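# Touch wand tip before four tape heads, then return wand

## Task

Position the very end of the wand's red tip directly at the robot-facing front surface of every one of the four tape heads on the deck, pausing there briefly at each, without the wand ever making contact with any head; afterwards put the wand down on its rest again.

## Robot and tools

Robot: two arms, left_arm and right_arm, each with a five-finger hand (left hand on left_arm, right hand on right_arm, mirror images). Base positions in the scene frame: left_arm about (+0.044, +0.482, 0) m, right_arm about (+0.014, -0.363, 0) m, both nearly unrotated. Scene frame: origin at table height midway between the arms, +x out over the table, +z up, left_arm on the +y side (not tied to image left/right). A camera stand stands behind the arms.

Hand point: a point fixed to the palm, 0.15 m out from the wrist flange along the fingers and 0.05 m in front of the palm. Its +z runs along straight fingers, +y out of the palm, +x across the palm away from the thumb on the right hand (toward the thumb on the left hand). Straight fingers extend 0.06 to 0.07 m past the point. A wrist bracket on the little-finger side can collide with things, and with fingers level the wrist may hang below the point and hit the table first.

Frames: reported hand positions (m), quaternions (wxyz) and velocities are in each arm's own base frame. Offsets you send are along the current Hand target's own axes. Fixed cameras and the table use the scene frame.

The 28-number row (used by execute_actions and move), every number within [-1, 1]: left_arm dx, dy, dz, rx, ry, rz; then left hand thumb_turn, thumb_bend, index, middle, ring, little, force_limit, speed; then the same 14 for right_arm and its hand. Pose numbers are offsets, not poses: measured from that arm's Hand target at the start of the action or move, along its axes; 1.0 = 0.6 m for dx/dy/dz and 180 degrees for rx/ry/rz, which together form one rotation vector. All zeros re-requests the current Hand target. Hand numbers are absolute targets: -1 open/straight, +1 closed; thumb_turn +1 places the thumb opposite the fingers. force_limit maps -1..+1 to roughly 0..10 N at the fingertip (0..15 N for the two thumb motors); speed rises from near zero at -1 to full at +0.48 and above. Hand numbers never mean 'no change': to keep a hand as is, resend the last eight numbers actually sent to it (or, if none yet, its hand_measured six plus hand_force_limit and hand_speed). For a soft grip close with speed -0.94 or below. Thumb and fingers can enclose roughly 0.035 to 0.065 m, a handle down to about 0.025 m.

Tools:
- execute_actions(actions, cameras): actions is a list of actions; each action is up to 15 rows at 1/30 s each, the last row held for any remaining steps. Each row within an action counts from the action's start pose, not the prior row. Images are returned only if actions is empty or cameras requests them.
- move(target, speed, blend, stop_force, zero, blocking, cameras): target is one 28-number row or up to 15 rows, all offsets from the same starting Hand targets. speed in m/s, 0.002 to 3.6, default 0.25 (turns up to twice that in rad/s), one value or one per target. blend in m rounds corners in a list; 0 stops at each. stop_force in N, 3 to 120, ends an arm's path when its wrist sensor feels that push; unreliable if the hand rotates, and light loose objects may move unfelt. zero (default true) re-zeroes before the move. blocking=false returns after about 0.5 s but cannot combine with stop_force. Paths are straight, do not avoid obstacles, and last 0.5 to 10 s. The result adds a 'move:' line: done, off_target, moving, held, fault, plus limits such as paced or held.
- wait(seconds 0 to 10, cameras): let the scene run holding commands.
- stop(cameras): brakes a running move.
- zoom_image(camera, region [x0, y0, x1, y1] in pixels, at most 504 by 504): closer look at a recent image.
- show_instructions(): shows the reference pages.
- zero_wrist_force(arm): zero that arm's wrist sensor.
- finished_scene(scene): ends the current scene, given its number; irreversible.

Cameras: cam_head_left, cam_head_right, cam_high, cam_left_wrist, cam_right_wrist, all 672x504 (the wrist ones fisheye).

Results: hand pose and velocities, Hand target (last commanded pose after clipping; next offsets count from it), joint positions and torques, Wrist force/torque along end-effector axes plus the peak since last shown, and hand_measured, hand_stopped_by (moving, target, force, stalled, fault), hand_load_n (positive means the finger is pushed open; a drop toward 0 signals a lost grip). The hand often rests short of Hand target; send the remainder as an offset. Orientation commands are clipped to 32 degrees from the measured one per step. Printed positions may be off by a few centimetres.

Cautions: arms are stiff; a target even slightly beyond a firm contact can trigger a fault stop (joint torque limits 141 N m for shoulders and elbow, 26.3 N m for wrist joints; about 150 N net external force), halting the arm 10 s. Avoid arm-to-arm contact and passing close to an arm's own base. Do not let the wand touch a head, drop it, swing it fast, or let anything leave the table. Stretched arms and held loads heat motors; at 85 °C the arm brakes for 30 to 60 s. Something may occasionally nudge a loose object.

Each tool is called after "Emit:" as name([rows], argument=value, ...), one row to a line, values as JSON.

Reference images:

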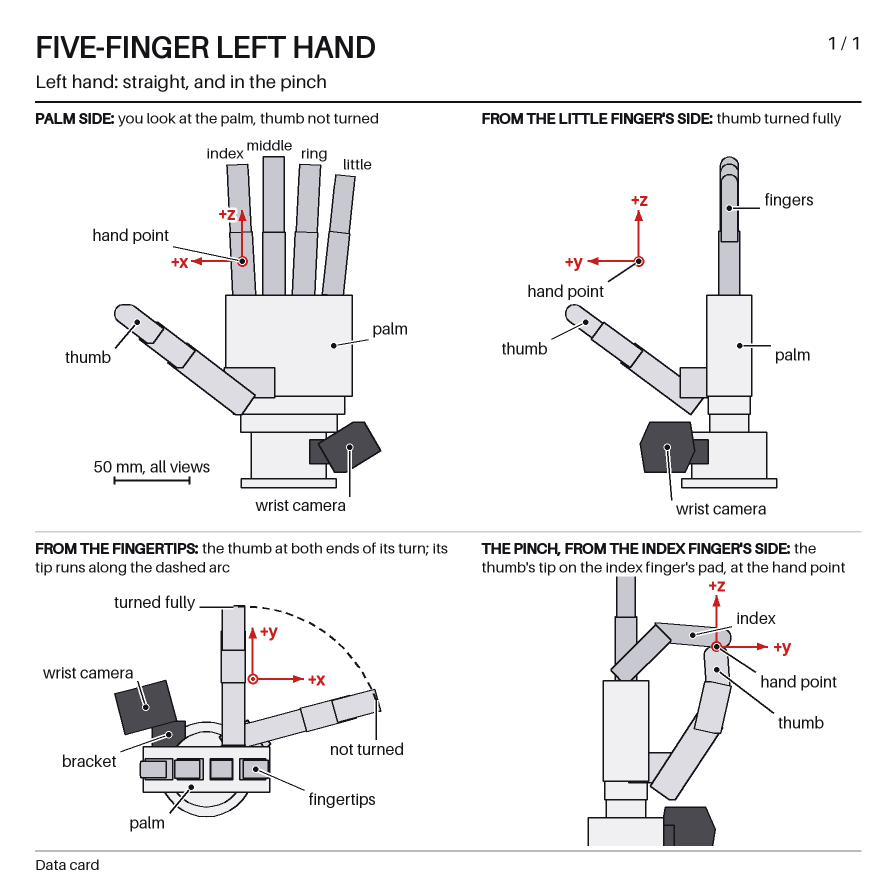

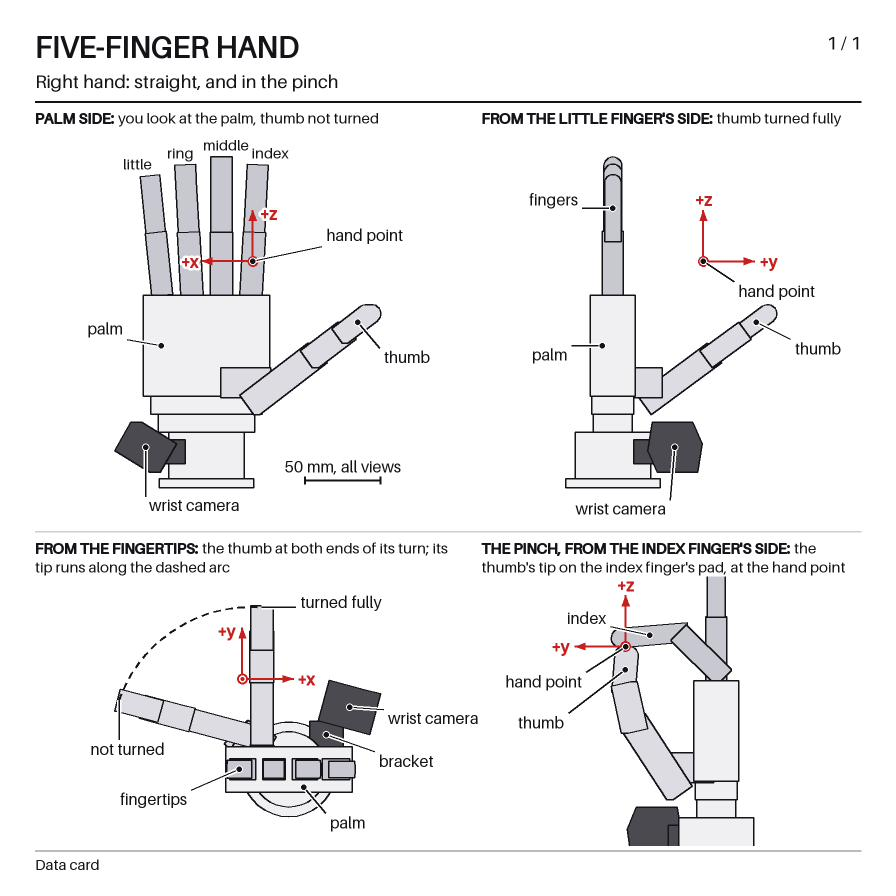

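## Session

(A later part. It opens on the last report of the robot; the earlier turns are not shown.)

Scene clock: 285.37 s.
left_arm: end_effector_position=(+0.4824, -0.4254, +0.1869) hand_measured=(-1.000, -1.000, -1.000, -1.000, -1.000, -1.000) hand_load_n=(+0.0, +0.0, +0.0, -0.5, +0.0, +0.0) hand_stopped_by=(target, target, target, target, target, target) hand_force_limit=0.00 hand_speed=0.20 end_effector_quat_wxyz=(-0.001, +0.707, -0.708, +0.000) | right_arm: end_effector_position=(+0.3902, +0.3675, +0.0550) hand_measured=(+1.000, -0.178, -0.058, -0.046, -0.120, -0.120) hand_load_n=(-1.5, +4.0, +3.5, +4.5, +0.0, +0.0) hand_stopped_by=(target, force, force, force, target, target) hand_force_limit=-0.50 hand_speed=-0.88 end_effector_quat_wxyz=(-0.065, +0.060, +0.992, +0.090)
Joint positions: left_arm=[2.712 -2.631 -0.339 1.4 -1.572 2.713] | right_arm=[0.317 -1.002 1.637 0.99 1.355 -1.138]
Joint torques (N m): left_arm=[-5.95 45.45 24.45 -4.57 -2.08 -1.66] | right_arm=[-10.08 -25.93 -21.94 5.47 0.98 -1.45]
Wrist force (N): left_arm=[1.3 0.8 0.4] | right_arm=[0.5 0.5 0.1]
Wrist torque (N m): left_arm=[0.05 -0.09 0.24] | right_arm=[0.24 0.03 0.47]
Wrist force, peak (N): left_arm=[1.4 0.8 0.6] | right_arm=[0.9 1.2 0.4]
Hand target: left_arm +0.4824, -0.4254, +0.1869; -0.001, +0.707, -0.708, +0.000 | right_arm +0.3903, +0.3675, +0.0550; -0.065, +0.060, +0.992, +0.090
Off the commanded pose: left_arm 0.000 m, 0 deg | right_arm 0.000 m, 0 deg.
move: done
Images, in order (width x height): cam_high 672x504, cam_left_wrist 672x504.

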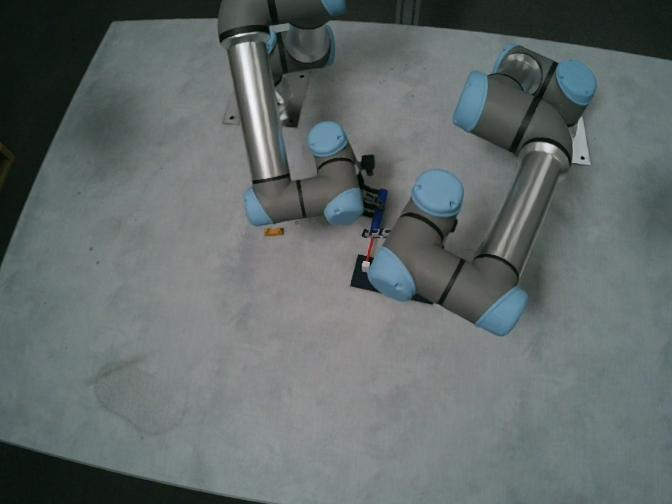

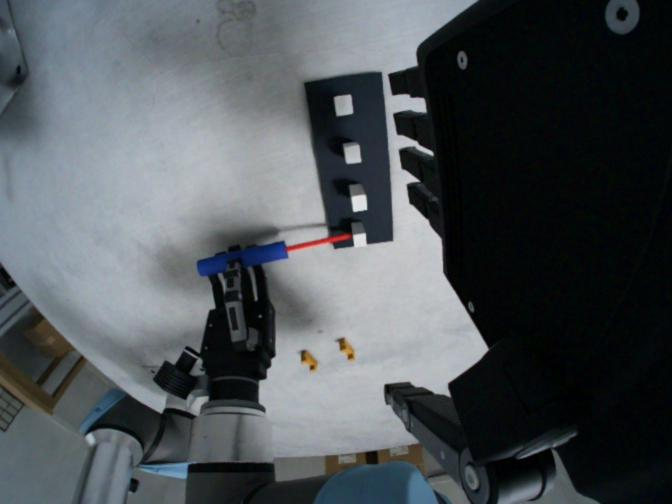

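Emit:
wait(seconds=1)

Emit:
move([
  [0,0,0,0,0,0,-1,-1,-1,-1,-1,-1,0,0.2,0.0825,-0.002,0.0113,0,0,0,1,0.3,0.4,0.4,-0.12,-0.12,-0.5,-0.88],
  [-0.1973,-0.0043,-0.0717,0,0,0,-1,-1,-1,-1,-1,-1,0,0.2,0.0987,0.018,-0.1025,0,0,0,1,0.3,0.4,0.4,-0.12,-0.12,-0.5,-0.88],
  [-0.1973,-0.0043,-0.0717,0,0,0,-1,-1,-1,-1,-1,-1,0,0.2,-0.067,-0.3937,-0.1885,0.3644,-0.0868,-0.0879,1,0.3,0.4,0.4,-0.12,-0.12,-0.5,-0.88],
], speed=[0.08,0.15,0.2], blend=[0.02,0.02,0], cameras=["cam_left_wrist","cam_high","cam_right_wrist"])

Emit:
zoom_image(camera="cam_left_wrist", region=[280, 330, 420, 430])

Emit:
zoom_image(camera="cam_right_wrist", region=[230, 100, 530, 325])

Scene clock: 292.67 s.
left_arm: end_effector_position=(+0.4824, -0.4254, +0.1869) hand_measured=(-1.000, -1.000, -1.000, -1.000, -1.000, -1.000) hand_load_n=(+0.0, +0.0, +0.0, +0.0, +0.0, +0.0) hand_stopped_by=(target, target, target, target, target, target) hand_force_limit=0.00 hand_speed=0.20 end_effector_quat_wxyz=(-0.001, +0.707, -0.708, +0.000) | right_arm: end_effector_position=(+0.3903, +0.3675, +0.0550) hand_measured=(+1.000, -0.178, -0.058, -0.046, -0.120, -0.120) hand_load_n=(-1.5, +4.0, +3.0, +4.5, +0.0, +0.0) hand_stopped_by=(target, force, force, force, target, target) hand_force_limit=-0.50 hand_speed=-0.88 end_effector_quat_wxyz=(-0.065, +0.060, +0.992, +0.090)
Joint positions: left_arm=[2.712 -2.631 -0.339 1.4 -1.572 2.713] | right_arm=[0.317 -1.002 1.637 0.99 1.355 -1.138]
Joint torques (N m): left_arm=[-6.48 46.05 25.63 -4.58 -2.2 -1.8] | right_arm=[-10.03 -25.25 -23.02 5.57 0.78 -1.33]
Wrist force (N): left_arm=[1.2 0.6 0.4] | right_arm=[0.7 0.6 0.1]
Wrist torque (N m): left_arm=[0.02 -0.07 0.24] | right_arm=[0.25 0.00 0.48]
Wrist force, peak (N): left_arm=[1.4 0.7 0.5] | right_arm=[0.7 0.6 0.3]
Hand target: left_arm +0.4824, -0.4254, +0.1869; -0.001, +0.707, -0.708, +0.000 | right_arm +0.3903, +0.3675, +0.0550; -0.065, +0.060, +0.992, +0.090
Off the commanded pose: left_arm 0.000 m, 0 deg | right_arm 0.000 m, 0 deg.
wait: 1.00 s; at rest from the start

Scene clock: 297.80 s.
left_arm: end_effector_position=(+0.4851, -0.3070, +0.2300) hand_measured=(-1.000, -1.000, -1.000, -1.000, -1.000, -1.000) hand_load_n=(+0.0, +0.0, +0.0, +0.0, +0.0, +0.0) hand_stopped_by=(target, target, target, target, target, target) hand_force_limit=0.00 hand_speed=0.20 end_effector_quat_wxyz=(-0.001, +0.707, -0.708, +0.000) | right_arm: end_effector_position=(+0.4121, +0.1115, +0.1194) hand_measured=(+1.000, -0.178, -0.058, -0.046, -0.120, -0.120) hand_load_n=(-1.5, +4.5, +3.0, +4.0, -0.5, +0.0) hand_stopped_by=(target, force, force, force, target, target) hand_force_limit=-0.50 hand_speed=-0.88 end_effector_quat_wxyz=(+0.053, -0.102, +0.881, -0.459) end_effector_velocity=(+0.000, -0.001, +0.000) end_effector_angular_velocity=(-0.005, +0.000, +0.003)
Joint positions: left_arm=[2.892 -2.37 -0.717 1.517 -1.572 2.893] | right_arm=[0.358 -1.069 1.73 1.089 2.52 -1.352]
Joint velocities: left_arm=[within noise] | right_arm=[-0.001 -0.001 0.002 -0.003 0.005 -0.005]
Joint torques (N m): left_arm=[6.34 69.66 12.27 -0.26 2.22 1.5] | right_arm=[-9.81 -25.76 -3.6 0.13 2.86 -1.41]
Wrist force (N): left_arm=[1.0 0.8 0.3] | right_arm=[0.3 1.3 0.5]
Wrist torque (N m): left_arm=[0.06 -0.05 0.01] | right_arm=[0.05 -0.11 0.19]
Wrist force, peak (N): left_arm=[1.6 0.8 1.1] | right_arm=[0.2 1.6 0.9]
Hand target: left_arm +0.4851, -0.3070, +0.2300; -0.001, +0.707, -0.708, +0.000 | right_arm +0.4121, +0.1114, +0.1194; +0.053, -0.102, +0.881, -0.459
Off the commanded pose: left_arm 0.000 m, 0 deg | right_arm 0.000 m, 0 deg.
move: done
Images, in order (width x height): cam_high 672x504, cam_left_wrist 672x504, cam_right_wrist 672x504.

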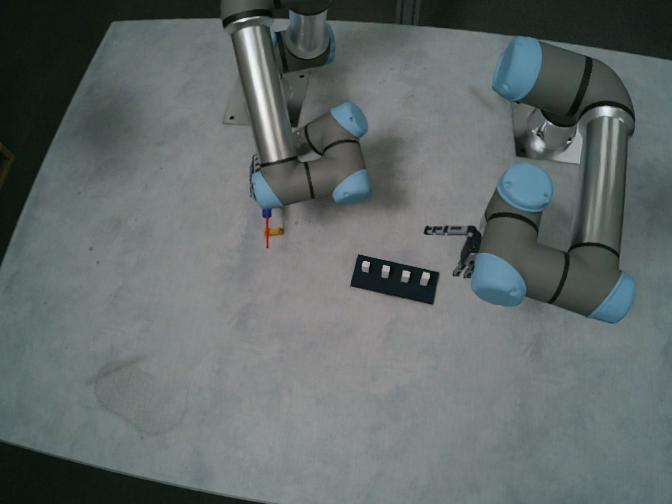

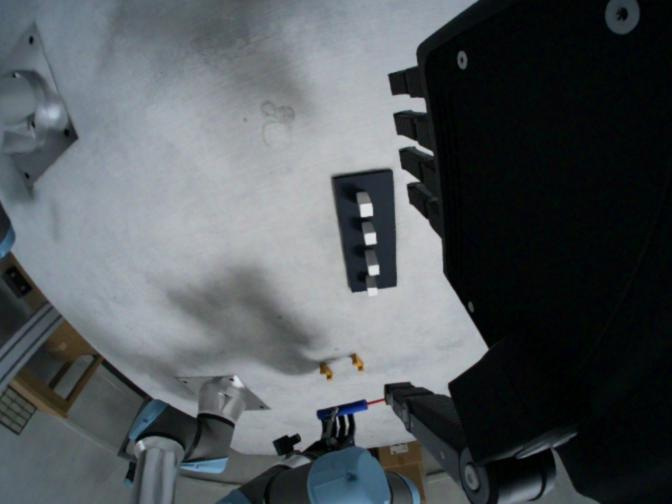

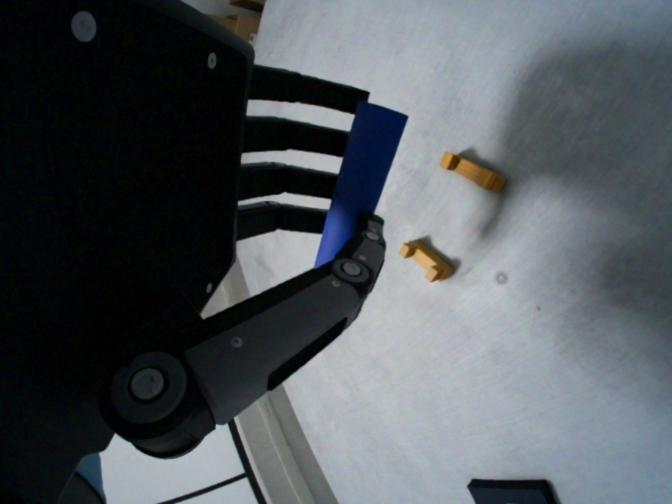

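Scaled by 3.600 from the camera's 672x504 image, which has a finer 960x720 frame.

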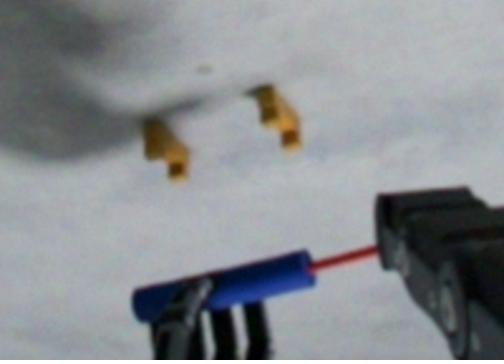

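Scaled by 1.680 from the camera's 672x504 image, which has a finer 960x720 frame.

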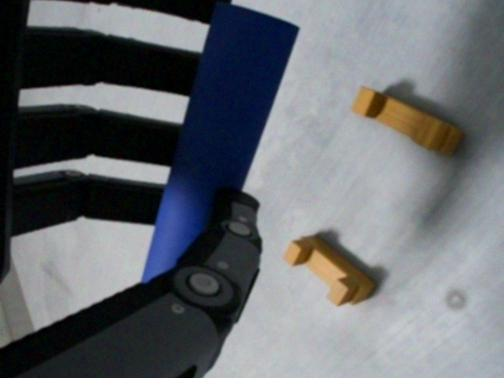

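Emit:
move([
  [0,0,0,0,0,0,-1,-1,-1,-1,-1,-1,0,0.2, 0,0,0,0,0,0,1,0.3,0.4,0.4,-1,-1,-0.5,-0.88],
  [0,0,0,0,0,0,-1,-1,-1,-1,-1,-1,0,0.2, 0,0.0956,0.0670,0,0,0,1,0.3,0.4,0.4,-1,-1,-0.5,-0.88],
], speed=0.1, cameras=["cam_left_wrist","cam_right_wrist","cam_high"])

Scene clock: 310.50 s.
left_arm: end_effector_position=(+0.4851, -0.3070, +0.2300) hand_measured=(-1.000, -1.000, -1.000, -1.000, -1.000, -1.000) hand_load_n=(+0.0, +0.0, +0.0, +0.0, +0.0, +0.0) hand_stopped_by=(target, target, target, target, target, target) hand_force_limit=0.00 hand_speed=0.20 end_effector_quat_wxyz=(-0.001, +0.707, -0.708, +0.000) | right_arm: end_effector_position=(+0.4121, +0.1113, +0.0495) hand_measured=(+1.000, -0.178, -0.058, -0.046, -1.000, -1.000) hand_load_n=(-1.5, +4.5, +3.0, +4.0, +0.0, +0.0) hand_stopped_by=(target, force, force, force, target, target) hand_force_limit=-0.50 hand_speed=-0.88 end_effector_quat_wxyz=(+0.053, -0.102, +0.881, -0.459)
Joint positions: left_arm=[2.892 -2.37 -0.717 1.517 -1.572 2.893] | right_arm=[0.357 -0.956 1.771 0.935 2.52 -1.353]
Joint torques (N m): left_arm=[7.27 69.13 12.33 -0.26 2.09 1.39] | right_arm=[-9.51 -25.67 -2.17 0.14 2.69 -1.36]
Wrist force (N): left_arm=[1.0 0.7 0.0] | right_arm=[0.4 1.4 0.7]
Wrist torque (N m): left_arm=[0.06 -0.05 0.01] | right_arm=[0.05 -0.11 0.20]
Wrist force, peak (N): left_arm=[1.3 0.8 0.1] | right_arm=[0.5 1.7 1.0]
Hand target: left_arm +0.4851, -0.3070, +0.2300; -0.001, +0.707, -0.708, +0.000 | right_arm +0.4121, +0.1113, +0.0493; +0.053, -0.102, +0.881, -0.459
Off the commanded pose: left_arm 0.000 m, 0 deg | right_arm 0.000 m, 0 deg.
move: done
Images, in order (width x height): cam_high 672x504, cam_left_wrist 672x504, cam_right_wrist 672x504.

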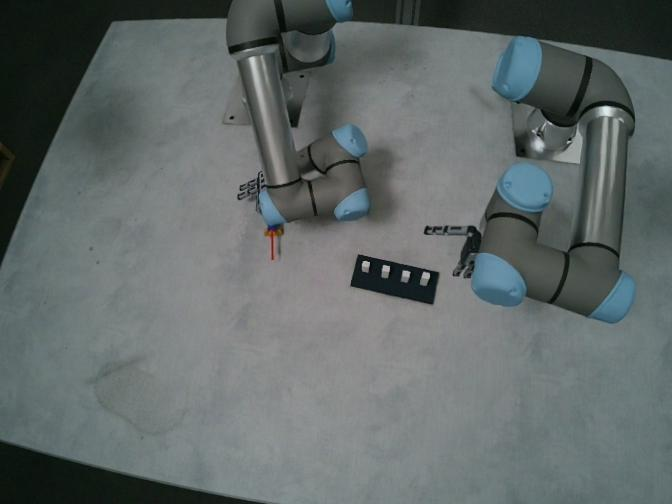

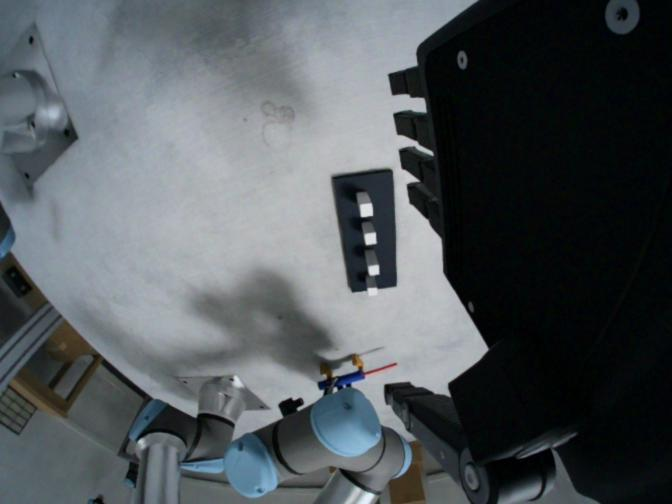

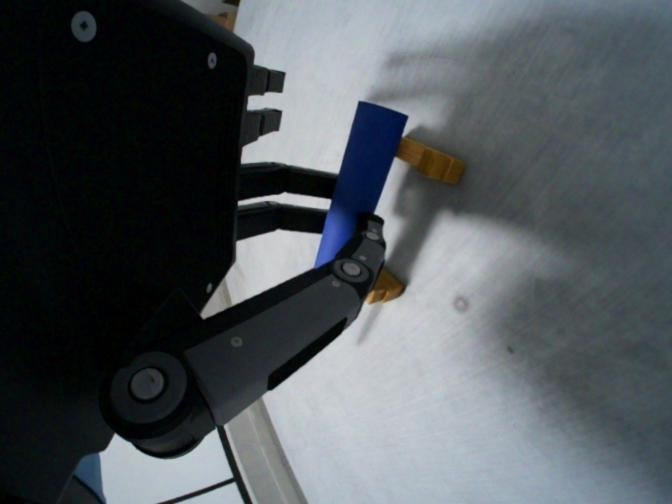

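Emit:
zoom_image(camera="cam_left_wrist", region=[290, 330, 420, 430])

Emit:
move(target=[0,0,0,0,0,0,-1,-1,-1,-1,-1,-1,0,0.2, 0,0.0273,0.0191,0,0,0,1,0.3,0.4,0.4,-1,-1,-0.5,-0.88], speed=0.04, stop_force=8, cameras=["cam_left_wrist","cam_right_wrist"])

Scaled by 3.877 from the camera's 672x504 image, which has a finer 960x720 frame.

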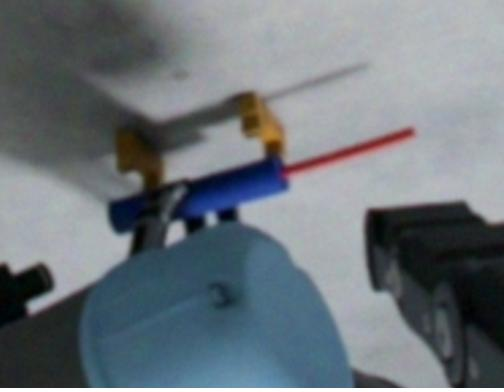

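Scene clock: 313.00 s.
left_arm: end_effector_position=(+0.4851, -0.3070, +0.2300) hand_measured=(-1.000, -1.000, -1.000, -1.000, -1.000, -1.000) hand_load_n=(+0.0, +0.0, +0.0, +0.0, +0.0, +0.0) hand_stopped_by=(target, target, target, target, target, target) hand_force_limit=0.00 hand_speed=0.20 end_effector_quat_wxyz=(-0.001, +0.707, -0.708, +0.000) | right_arm: end_effector_position=(+0.4121, +0.1113, +0.0294) hand_measured=(+1.000, -0.178, -0.058, -0.046, -1.000, -1.000) hand_load_n=(+0.0, +3.5, +5.5, +4.5, +0.0, +0.0) hand_stopped_by=(target, force, force, force, target, target) hand_force_limit=-0.50 hand_speed=-0.88 end_effector_quat_wxyz=(+0.053, -0.102, +0.881, -0.459)
Joint positions: left_arm=[2.892 -2.37 -0.717 1.517 -1.572 2.893] | right_arm=[0.357 -0.921 1.778 0.892 2.521 -1.353]
Joint torques (N m): left_arm=[6.53 69.56 12.26 -0.2 2 1.41] | right_arm=[-8.83 -25.35 -1.56 0.06 1.99 -1.41]
Wrist force (N): left_arm=[1.0 0.8 0.3] | right_arm=[0.6 -1.1 2.2]
Wrist torque (N m): left_arm=[0.05 -0.04 0.01] | right_arm=[-0.01 -0.11 0.25]
Wrist force, peak (N): left_arm=[1.2 0.8 0.4] | right_arm=[0.5 -1.1 2.4]
Hand target: left_arm +0.4851, -0.3070, +0.2300; -0.001, +0.707, -0.708, +0.000 | right_arm +0.4121, +0.1113, +0.0294; +0.053, -0.102, +0.881, -0.459
Off the commanded pose: left_arm 0.000 m, 0 deg | right_arm 0.000 m, 0 deg.
move: done
Images, in order (width x height): cam_left_wrist 672x504, cam_right_wrist 672x504.

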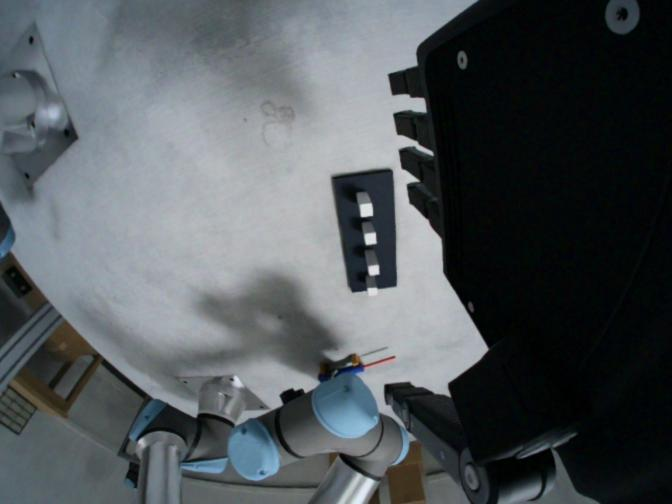

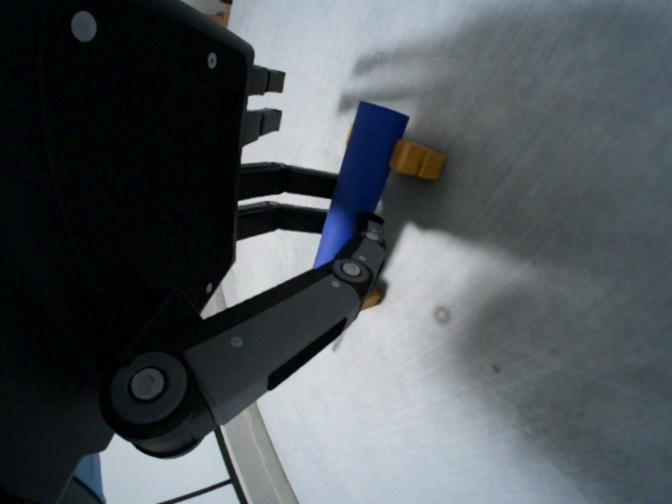

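Emit:
move(target=[0,0,0,0,0,0,-1,-1,-1,-1,-1,-1,0,0.2, 0,0,0,0,0,0,1,-0.6,-0.3,-0.3,-1,-1,-0.5,-0.8], cameras=["cam_left_wrist","cam_right_wrist"])

Emit:
zoom_image(camera="cam_left_wrist", region=[290, 330, 420, 430])

Scene clock: 315.63 s.
left_arm: end_effector_position=(+0.4851, -0.3070, +0.2300) hand_measured=(-1.000, -1.000, -1.000, -1.000, -1.000, -1.000) hand_load_n=(+0.0, +0.0, +0.0, +0.0, +0.0, +0.0) hand_stopped_by=(target, target, target, target, target, target) hand_force_limit=0.00 hand_speed=0.20 end_effector_quat_wxyz=(-0.001, +0.707, -0.708, +0.000) | right_arm: end_effector_position=(+0.4121, +0.1113, +0.0294) hand_measured=(+1.000, -0.600, -0.300, -0.300, -1.000, -1.000) hand_load_n=(+0.0, +0.0, +0.0, +0.0, -0.5, +0.0) hand_stopped_by=(target, target, target, target, target, target) hand_force_limit=-0.50 hand_speed=-0.80 end_effector_quat_wxyz=(+0.053, -0.102, +0.881, -0.459)
Joint positions: left_arm=[2.892 -2.37 -0.717 1.517 -1.572 2.893] | right_arm=[0.357 -0.92 1.778 0.892 2.521 -1.353]
Joint torques (N m): left_arm=[6.44 69.23 12.08 -0.43 2.02 1.44] | right_arm=[-8.42 -26.63 -1.46 1.48 2.19 -0.38]
Wrist force (N): left_arm=[0.9 0.6 0.2] | right_arm=[0.3 0.3 -0.1]
Wrist torque (N m): left_arm=[0.02 -0.04 0.01] | right_arm=[0.02 -0.10 0.19]
Wrist force, peak (N): left_arm=[1.2 0.9 0.3] | right_arm=[0.5 -1.1 2.4]
Hand target: left_arm +0.4851, -0.3070, +0.2300; -0.001, +0.707, -0.708, +0.000 | right_arm +0.4121, +0.1113, +0.0294; +0.053, -0.102, +0.881, -0.459
Off the commanded pose: left_arm 0.000 m, 0 deg | right_arm 0.000 m, 0 deg.
move: done
Images, in order (width x height): cam_left_wrist 672x504, cam_right_wrist 672x504.

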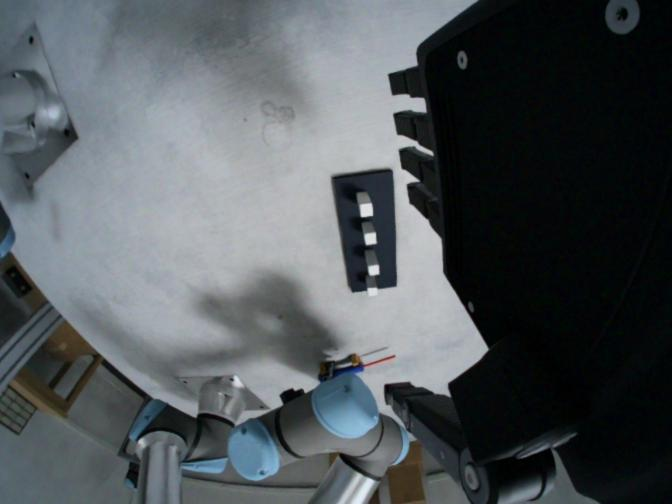

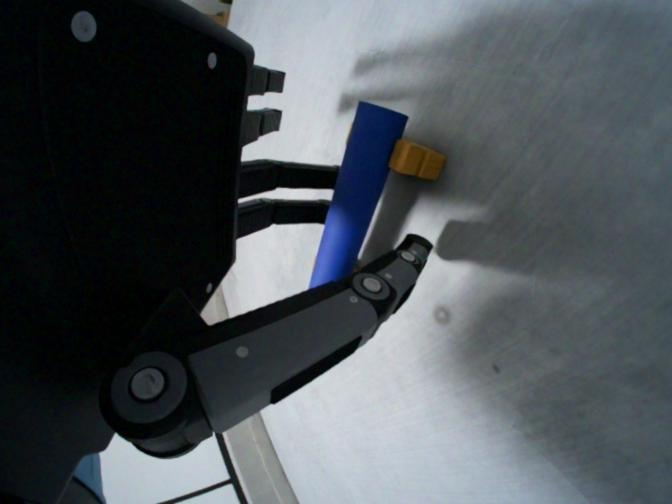

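Scaled by 3.877 from the camera's 672x504 image, which has a finer 960x720 frame.

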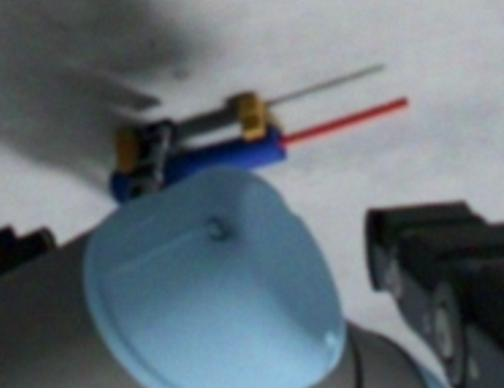

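Emit:
move([
  [0,0,0,0,0,0,-1,-1,-1,-1,-1,-1,0,0.2, 0,-0.0546,-0.0383,0,0,0,1,-0.6,-0.3,-0.3,-1,-1,-0.5,-0.8],
  [0,0,0,0,0,0,-1,-1,-1,-1,-1,-1,0,0.2, 0,-0.2048,-0.1435,0,0,0,1,-0.6,-0.3,-0.3,-1,-1,-0.5,-0.8],
], speed=[0.06,0.15], blend=[0.02,0], cameras=["cam_left_wrist","cam_right_wrist"])

Emit:
zoom_image(camera="cam_left_wrist", region=[290, 330, 420, 430])

Scene clock: 318.73 s.
left_arm: end_effector_position=(+0.4851, -0.3070, +0.2300) hand_measured=(-1.000, -1.000, -1.000, -1.000, -1.000, -1.000) hand_load_n=(+0.0, +0.0, +0.0, +0.0, +0.0, +0.0) hand_stopped_by=(target, target, target, target, target, target) hand_force_limit=0.00 hand_speed=0.20 end_effector_quat_wxyz=(-0.001, +0.707, -0.708, +0.000) | right_arm: end_effector_position=(+0.4121, +0.1115, +0.1793) hand_measured=(+1.000, -0.600, -0.300, -0.300, -1.000, -1.000) hand_load_n=(+0.0, +0.0, +0.0, +0.0, +0.0, +0.0) hand_stopped_by=(target, target, target, target, target, target) hand_force_limit=-0.50 hand_speed=-0.80 end_effector_quat_wxyz=(+0.053, -0.102, +0.881, -0.459)
Joint positions: left_arm=[2.892 -2.37 -0.717 1.517 -1.572 2.893] | right_arm=[0.358 -1.148 1.671 1.227 2.52 -1.352]
Joint torques (N m): left_arm=[6.67 69.78 12.74 -0.33 2.21 1.28] | right_arm=[10.97 -49.08 -22.73 5.74 -0.1 1.78]
Wrist force (N): left_arm=[0.9 0.8 0.1] | right_arm=[0.2 0.4 -0.1]
Wrist torque (N m): left_arm=[0.07 -0.04 0.01] | right_arm=[0.07 -0.10 0.01]
Wrist force, peak (N): left_arm=[1.2 1.0 0.2] | right_arm=[0.7 0.6 0.1]
Hand target: left_arm +0.4851, -0.3070, +0.2300; -0.001, +0.707, -0.708, +0.000 | right_arm +0.4121, +0.1115, +0.1794; +0.053, -0.102, +0.881, -0.459
Off the commanded pose: left_arm 0.000 m, 0 deg | right_arm 0.000 m, 0 deg.
move: done
Images, in order (width x height): cam_left_wrist 672x504, cam_right_wrist 672x504.

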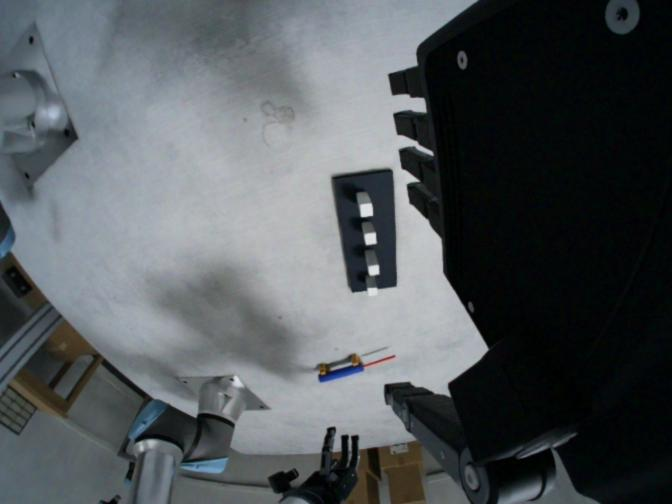

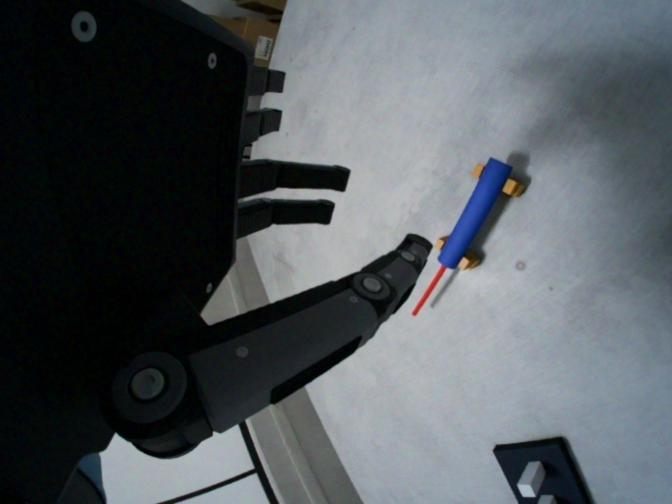

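Scaled by 3.877 from the camera's 672x504 image, which has a finer 960x720 frame.

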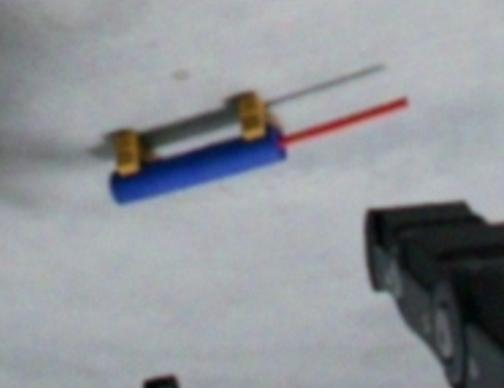

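Emit:
finished_scene(scene=1)

The scene is finished: the task was done.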